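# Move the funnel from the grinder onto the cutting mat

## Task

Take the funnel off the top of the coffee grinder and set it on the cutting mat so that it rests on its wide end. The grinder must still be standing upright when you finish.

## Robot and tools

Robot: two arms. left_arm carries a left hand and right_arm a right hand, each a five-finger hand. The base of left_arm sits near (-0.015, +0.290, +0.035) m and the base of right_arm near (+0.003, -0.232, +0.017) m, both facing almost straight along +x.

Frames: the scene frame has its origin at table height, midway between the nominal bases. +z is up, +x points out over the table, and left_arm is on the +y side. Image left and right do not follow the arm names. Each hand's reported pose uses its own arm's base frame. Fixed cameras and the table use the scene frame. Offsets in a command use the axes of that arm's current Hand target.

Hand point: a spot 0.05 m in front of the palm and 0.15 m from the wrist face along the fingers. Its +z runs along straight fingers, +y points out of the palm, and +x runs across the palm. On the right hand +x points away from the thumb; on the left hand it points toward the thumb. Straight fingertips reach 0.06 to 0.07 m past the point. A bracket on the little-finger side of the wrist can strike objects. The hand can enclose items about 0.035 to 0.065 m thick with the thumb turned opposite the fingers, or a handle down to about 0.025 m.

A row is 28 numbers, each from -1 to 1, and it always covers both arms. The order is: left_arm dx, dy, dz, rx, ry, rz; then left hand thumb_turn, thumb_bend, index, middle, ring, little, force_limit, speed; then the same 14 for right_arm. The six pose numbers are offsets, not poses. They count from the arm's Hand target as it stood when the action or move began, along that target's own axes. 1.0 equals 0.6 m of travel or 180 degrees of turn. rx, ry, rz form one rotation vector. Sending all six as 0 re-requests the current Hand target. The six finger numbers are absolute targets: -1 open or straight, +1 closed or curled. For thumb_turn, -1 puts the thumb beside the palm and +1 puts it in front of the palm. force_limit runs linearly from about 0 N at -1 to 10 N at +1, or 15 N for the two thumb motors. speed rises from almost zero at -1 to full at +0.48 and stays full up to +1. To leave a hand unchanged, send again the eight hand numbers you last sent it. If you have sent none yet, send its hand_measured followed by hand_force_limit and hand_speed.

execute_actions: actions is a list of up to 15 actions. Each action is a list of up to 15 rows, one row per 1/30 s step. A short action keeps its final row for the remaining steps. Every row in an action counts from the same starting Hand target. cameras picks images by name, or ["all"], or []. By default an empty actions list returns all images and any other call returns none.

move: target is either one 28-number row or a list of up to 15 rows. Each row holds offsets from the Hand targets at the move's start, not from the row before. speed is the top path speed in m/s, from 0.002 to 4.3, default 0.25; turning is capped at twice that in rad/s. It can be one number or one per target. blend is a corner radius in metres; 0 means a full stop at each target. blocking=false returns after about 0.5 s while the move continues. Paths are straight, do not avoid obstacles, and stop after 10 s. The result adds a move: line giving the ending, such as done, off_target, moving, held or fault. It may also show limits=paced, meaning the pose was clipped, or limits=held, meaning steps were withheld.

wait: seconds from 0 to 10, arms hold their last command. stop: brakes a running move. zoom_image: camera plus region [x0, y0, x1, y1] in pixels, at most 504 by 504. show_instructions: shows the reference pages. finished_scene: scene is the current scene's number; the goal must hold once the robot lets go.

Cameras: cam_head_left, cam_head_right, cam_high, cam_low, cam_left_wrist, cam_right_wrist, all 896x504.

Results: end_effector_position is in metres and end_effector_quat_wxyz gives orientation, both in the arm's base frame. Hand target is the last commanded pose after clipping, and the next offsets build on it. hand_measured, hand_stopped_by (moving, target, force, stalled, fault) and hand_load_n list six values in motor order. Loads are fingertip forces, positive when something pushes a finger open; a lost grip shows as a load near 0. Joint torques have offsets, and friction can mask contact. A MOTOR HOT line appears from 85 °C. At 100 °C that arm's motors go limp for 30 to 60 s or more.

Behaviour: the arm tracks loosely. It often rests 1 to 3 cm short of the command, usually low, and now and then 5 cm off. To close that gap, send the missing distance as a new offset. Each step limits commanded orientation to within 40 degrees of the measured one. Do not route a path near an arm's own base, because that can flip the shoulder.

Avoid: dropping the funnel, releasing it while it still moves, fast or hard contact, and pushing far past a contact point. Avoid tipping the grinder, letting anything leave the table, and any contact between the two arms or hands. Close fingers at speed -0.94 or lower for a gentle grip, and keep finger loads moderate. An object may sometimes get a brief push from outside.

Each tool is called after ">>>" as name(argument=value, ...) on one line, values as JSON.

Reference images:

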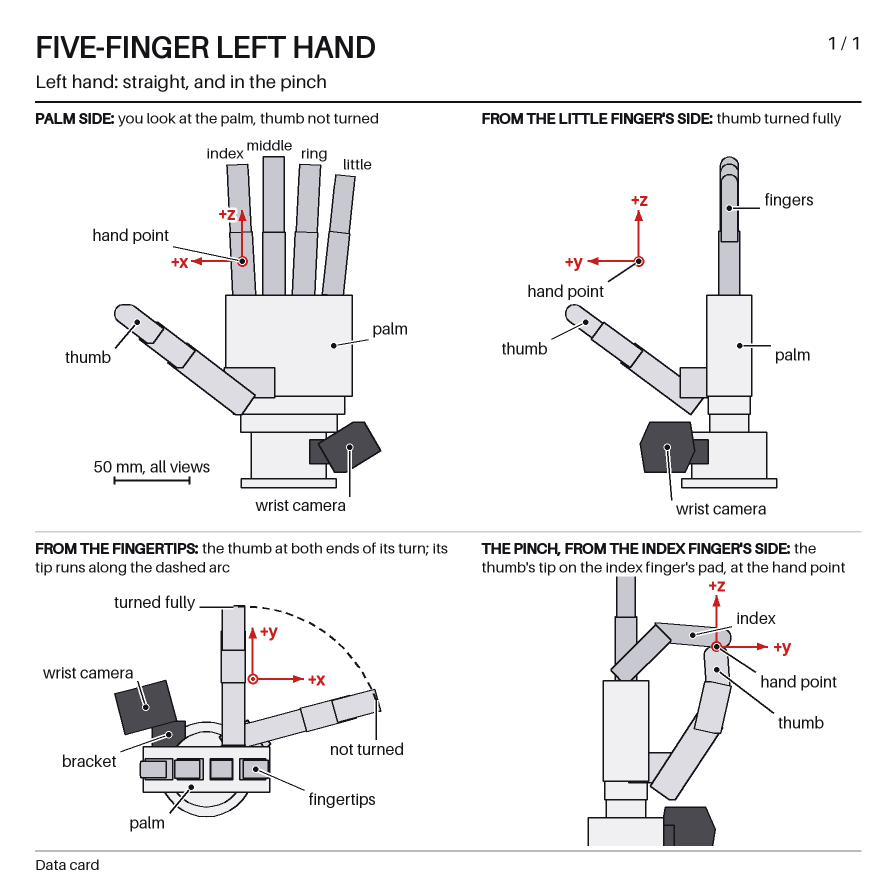

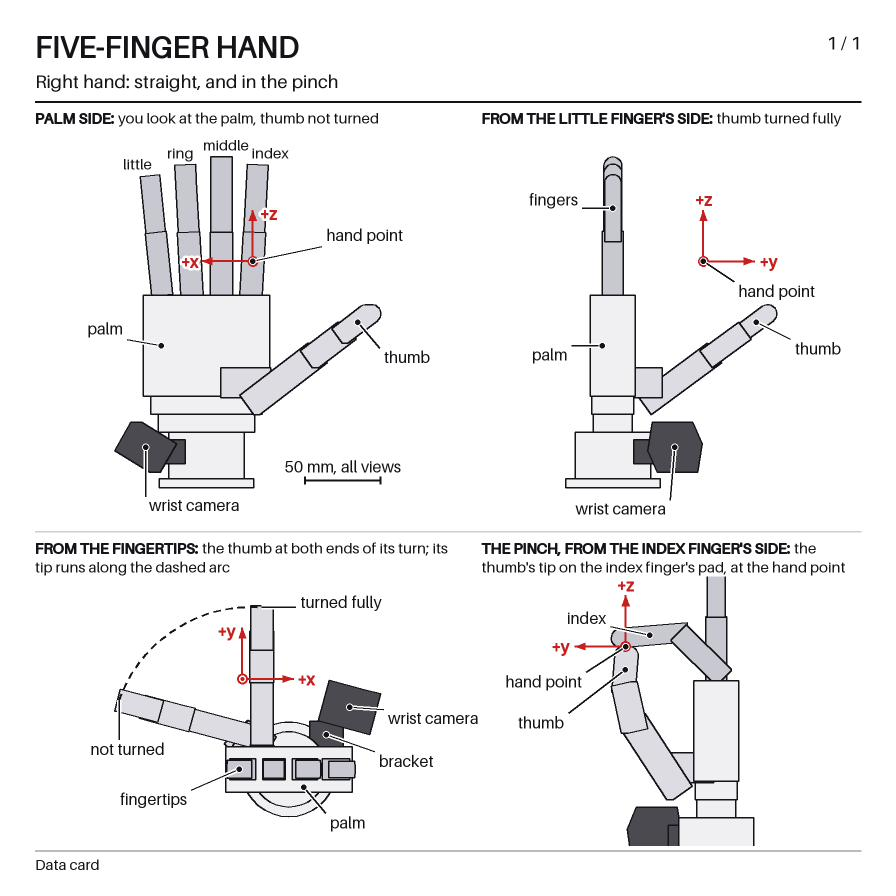

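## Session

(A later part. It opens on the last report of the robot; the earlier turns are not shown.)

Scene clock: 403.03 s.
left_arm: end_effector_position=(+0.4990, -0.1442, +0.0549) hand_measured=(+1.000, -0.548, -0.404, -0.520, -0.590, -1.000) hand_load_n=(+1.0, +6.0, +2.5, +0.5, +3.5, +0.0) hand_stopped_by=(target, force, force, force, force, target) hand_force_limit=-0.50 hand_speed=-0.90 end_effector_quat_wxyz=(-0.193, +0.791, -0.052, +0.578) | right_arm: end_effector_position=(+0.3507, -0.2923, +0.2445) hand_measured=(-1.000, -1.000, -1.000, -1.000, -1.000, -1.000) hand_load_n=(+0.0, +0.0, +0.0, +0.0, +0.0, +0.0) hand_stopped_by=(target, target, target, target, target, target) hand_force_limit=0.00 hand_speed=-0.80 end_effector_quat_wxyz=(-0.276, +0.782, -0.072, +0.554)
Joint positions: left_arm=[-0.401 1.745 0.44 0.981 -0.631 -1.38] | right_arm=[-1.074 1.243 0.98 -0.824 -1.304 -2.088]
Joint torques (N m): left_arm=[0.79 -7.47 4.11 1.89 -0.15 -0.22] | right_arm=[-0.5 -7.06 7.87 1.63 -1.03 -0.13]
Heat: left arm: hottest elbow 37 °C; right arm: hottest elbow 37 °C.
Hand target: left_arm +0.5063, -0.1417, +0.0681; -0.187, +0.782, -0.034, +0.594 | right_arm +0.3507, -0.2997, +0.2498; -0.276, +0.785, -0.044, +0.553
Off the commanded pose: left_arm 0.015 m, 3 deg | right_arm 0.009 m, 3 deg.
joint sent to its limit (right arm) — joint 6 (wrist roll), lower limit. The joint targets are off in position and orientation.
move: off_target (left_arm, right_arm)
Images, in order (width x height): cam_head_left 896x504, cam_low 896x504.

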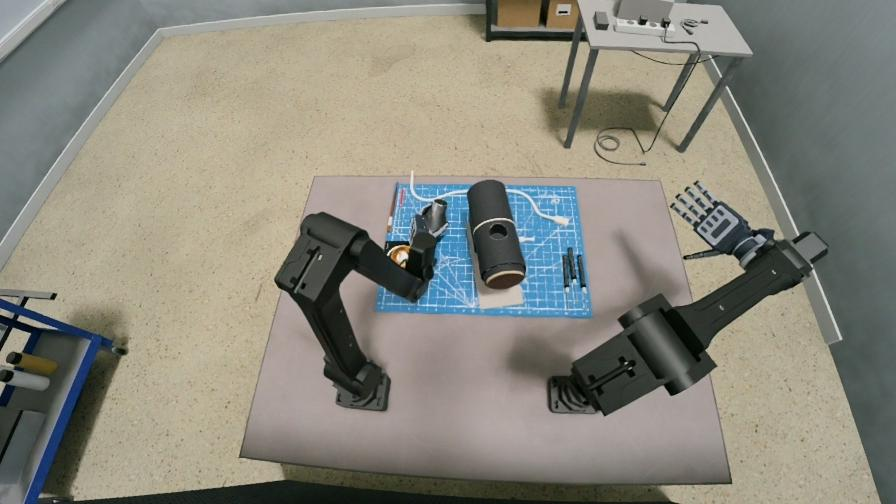

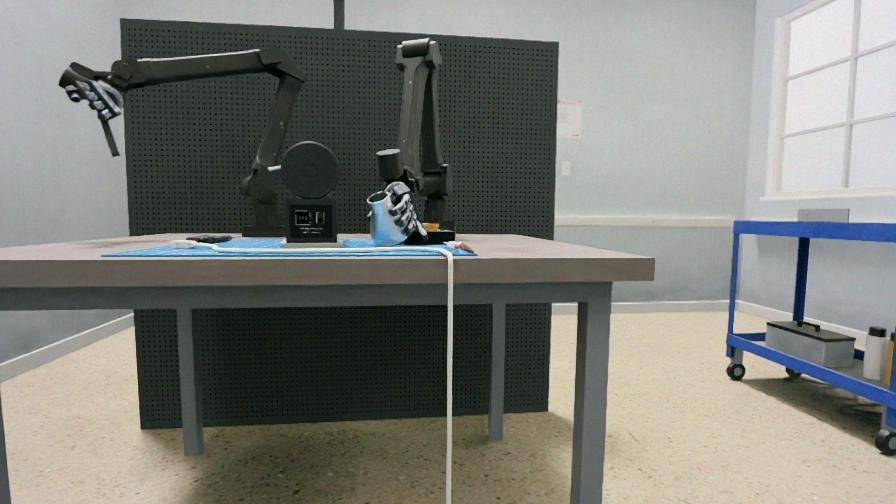

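>>> move(target=[[-0.0092,0.0033,0.0022,0,0,0,1,0.5,-0.36,0.41,0.12,-1,-0.5,-0.9,0,0,0,0,0,0,-1,-1,-1,-1,-1,-1,0,-0.8],[-0.0092,0.0033,0.0022,0,0,0,1,-0.7,-0.36,0.41,0.12,-1,-0.5,-0.9,0,0,0,0,0,0,-1,-1,-1,-1,-1,-1,0,-0.8]], speed=0.05, cameras=["cam_head_left","cam_low","cam_left_wrist"])

>>> zoom_image(camera="cam_low", region=[330, 150, 460, 280])

>>> zoom_image(camera="cam_head_left", region=[360, 160, 500, 300])

Scene clock: 416.87 s.
left_arm: end_effector_position=(+0.4995, -0.1437, +0.0530) hand_measured=(+1.000, -0.700, -0.404, -0.520, -0.590, -1.000) hand_load_n=(+0.0, +0.0, +0.0, +0.0, +0.0, +0.0) hand_stopped_by=(target, target, force, force, force, target) hand_force_limit=-0.50 hand_speed=-0.90 end_effector_quat_wxyz=(-0.192, +0.788, -0.048, +0.582) | right_arm: end_effector_position=(+0.3507, -0.2923, +0.2445) hand_measured=(-1.000, -1.000, -1.000, -1.000, -1.000, -1.000) hand_load_n=(+0.0, +0.0, +0.0, +0.0, +0.0, +0.0) hand_stopped_by=(target, target, target, target, target, target) hand_force_limit=0.00 hand_speed=-0.80 end_effector_quat_wxyz=(-0.276, +0.782, -0.072, +0.554)
Joint positions: left_arm=[-0.401 1.767 0.44 1.014 -0.635 -1.381] | right_arm=[-1.074 1.243 0.98 -0.824 -1.304 -2.088]
Joint torques (N m): left_arm=[0.73 -7.24 4 1.58 -0.01 -0.21] | right_arm=[-0.44 -7.18 7.9 1.62 -1.02 -0.14]
Heat: left arm: hottest elbow 35 °C; right arm: hottest elbow 37 °C.
Hand target: left_arm +0.5063, -0.1417, +0.0621; -0.187, +0.782, -0.034, +0.594 | right_arm +0.3507, -0.2997, +0.2498; -0.276, +0.785, -0.044, +0.553
Off the commanded pose: left_arm 0.012 m, 2 deg | right_arm 0.009 m, 3 deg.
joint sent to its limit (right arm) — joint 6 (wrist roll), lower limit. The joint targets are off in position and orientation.
move: off_target (left_arm, right_arm); target 2's new numbers were sent with left_arm's hand 0.011 m and 2 deg from that target
camera_calibration:
cam_left_wrist: T_world_to_cam=[[-0.00910416, 0.789199, 0.61407, 0.0926571], [-0.139425, -0.609099, 0.780743, -0.0544303], [0.990191, -0.0785087, 0.115579, -0.391917], [0, 0, 0, 1]] pos_world=[0.381327, -0.137047, 0.0308955]
Images, in order (width x height): cam_head_left 896x504, cam_low 896x504, cam_left_wrist 896x504.

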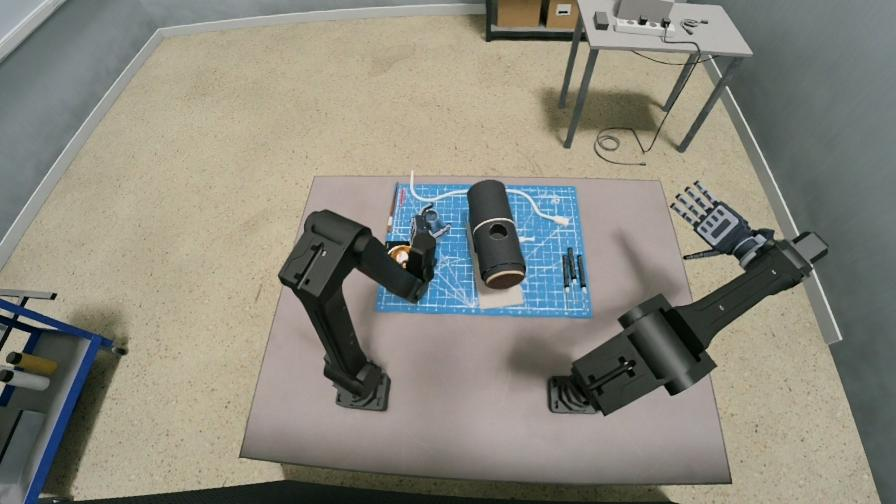

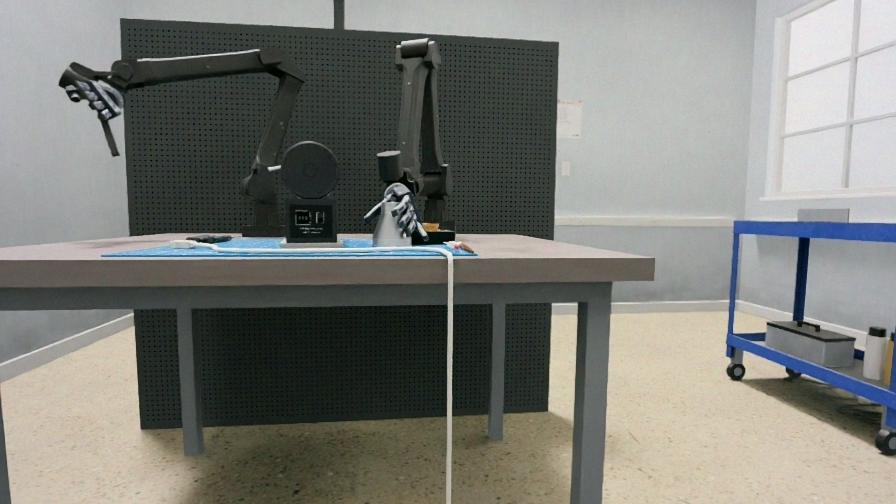

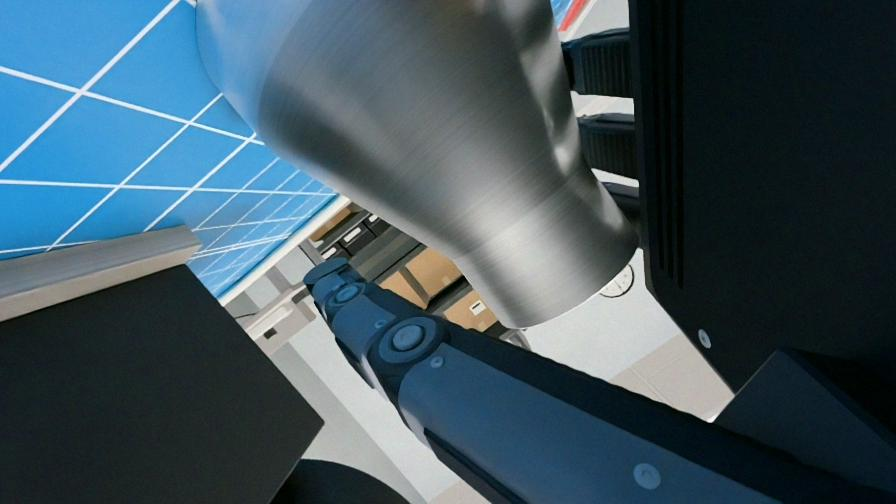

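Scaled by 3.877.

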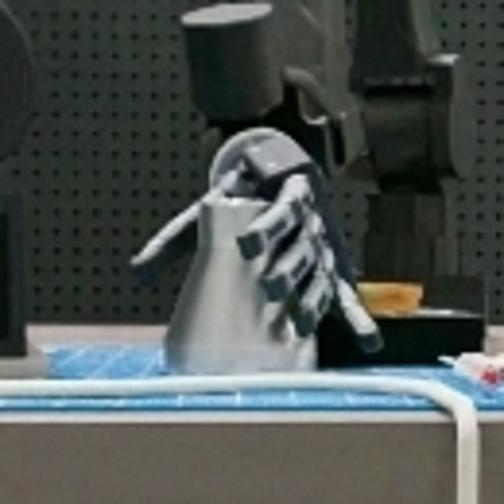

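Scaled by 3.600.

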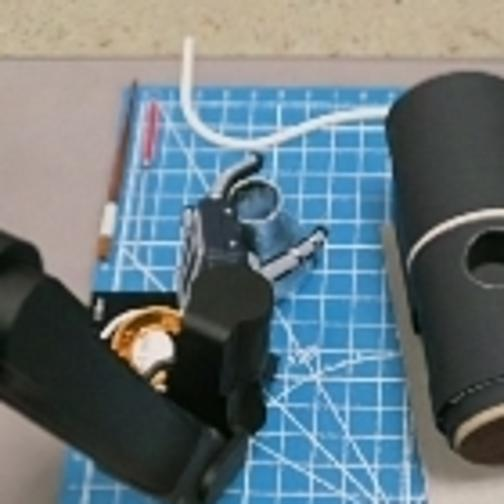

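>>> move(target=[[0,0,0,0,0,0,1,-1,-1,-1,-1,-1,-0.5,-0.6,0,0,0,0,0,0,-1,-1,-1,-1,-1,-1,0,-0.8],[0,0,-0.2,0,0,0,1,-1,-1,-1,-1,-1,-0.5,-0.6,0,0,0,0,0,0,-1,-1,-1,-1,-1,-1,0,-0.8],[0.15,-0.05,-0.3,0,0,0,1,-1,-1,-1,-1,-1,-0.5,-0.6,0,0,0,0,0,0,-1,-1,-1,-1,-1,-1,0,-0.8]], speed=0.12, cameras=["cam_head_left","cam_low","cam_high"])

>>> zoom_image(camera="cam_low", region=[330, 150, 460, 280])

Scene clock: 427.20 s.
left_arm: end_effector_position=(+0.3479, -0.1703, +0.1618) hand_measured=(+1.000, -1.000, -1.000, -1.000, -1.000, -1.000) hand_load_n=(+0.0, +0.0, +0.0, +0.0, +0.0, +0.0) hand_stopped_by=(target, target, target, target, target, target) hand_force_limit=-0.50 hand_speed=-0.60 end_effector_quat_wxyz=(-0.208, +0.790, -0.055, +0.575) | right_arm: end_effector_position=(+0.3507, -0.2923, +0.2445) hand_measured=(-1.000, -1.000, -1.000, -1.000, -1.000, -1.000) hand_load_n=(+0.0, +0.0, +0.0, +0.0, +0.0, +0.0) hand_stopped_by=(target, target, target, target, target, target) hand_force_limit=0.00 hand_speed=-0.80 end_effector_quat_wxyz=(-0.276, +0.782, -0.072, +0.554)
Joint positions: left_arm=[-0.815 0.917 0.275 0.125 -1.034 -1.609] | right_arm=[-1.074 1.243 0.98 -0.824 -1.304 -2.088]
Joint torques (N m): left_arm=[-0.91 -2.02 11 0.25 -0.38 -0.2] | right_arm=[-0.32 -7.18 7.95 1.61 -1.02 -0.13]
Heat: left arm: hottest elbow 34 °C; right arm: hottest elbow 37 °C.
Hand target: left_arm +0.3581, -0.1841, +0.1949; -0.187, +0.782, -0.034, +0.594 | right_arm +0.3507, -0.2997, +0.2498; -0.276, +0.785, -0.044, +0.553
Off the commanded pose: left_arm 0.037 m, 4 deg | right_arm 0.009 m, 3 deg.
joint sent to its limit (right arm) — joint 6 (wrist roll), lower limit. The joint targets are off in position and orientation.
move: off_target (left_arm, right_arm)
Images, in order (width x height): cam_head_left 896x504, cam_high 896x504, cam_low 896x504.

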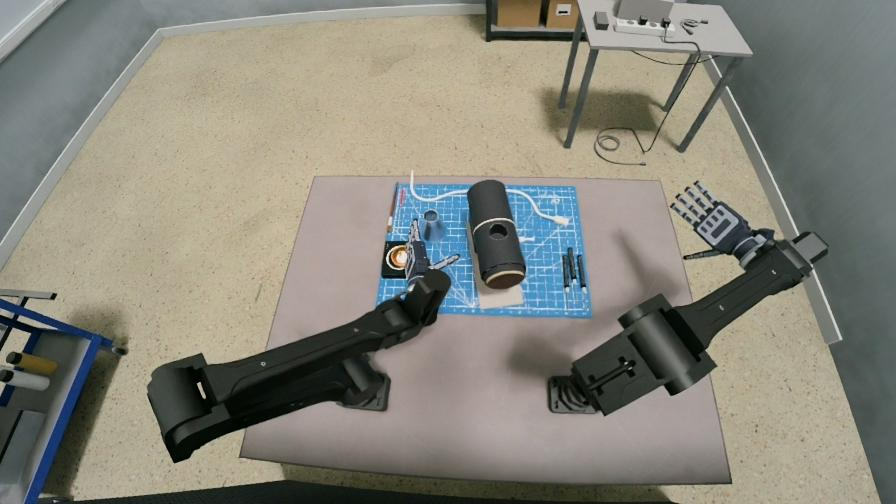

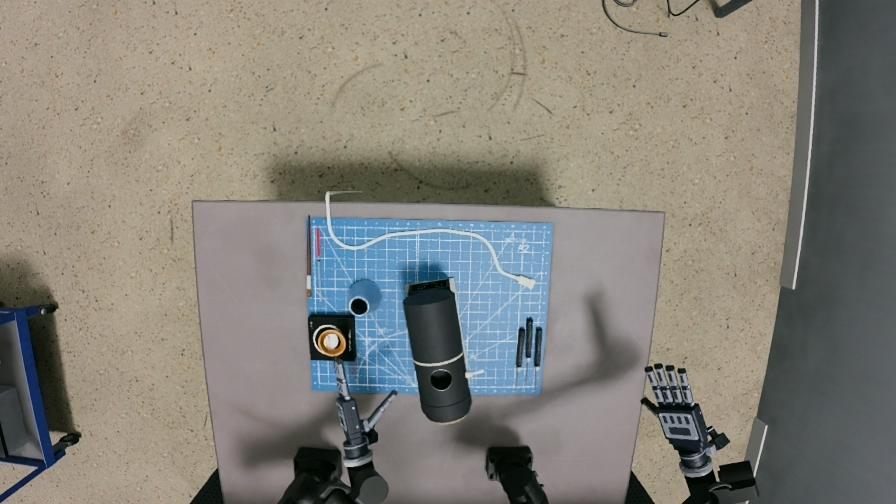

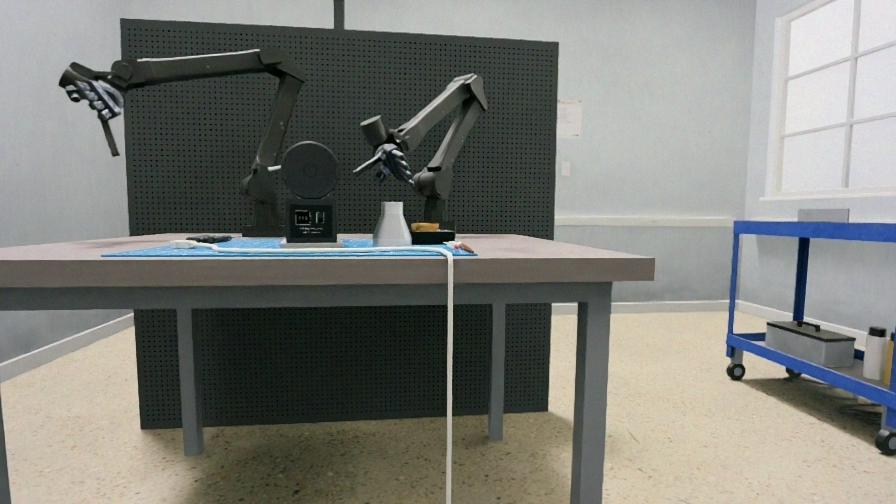

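Scaled by 3.877.

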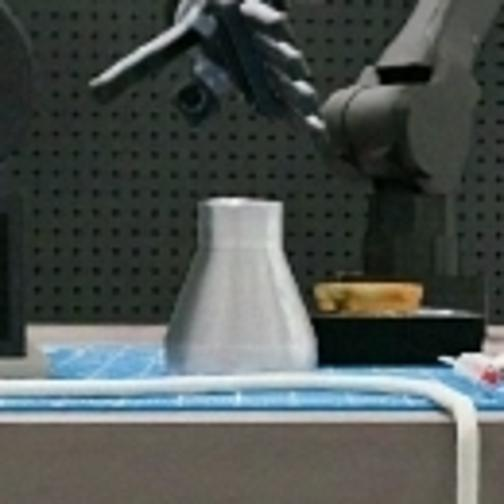

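>>> finished_scene(scene=1)

The scene is finished: the task was done.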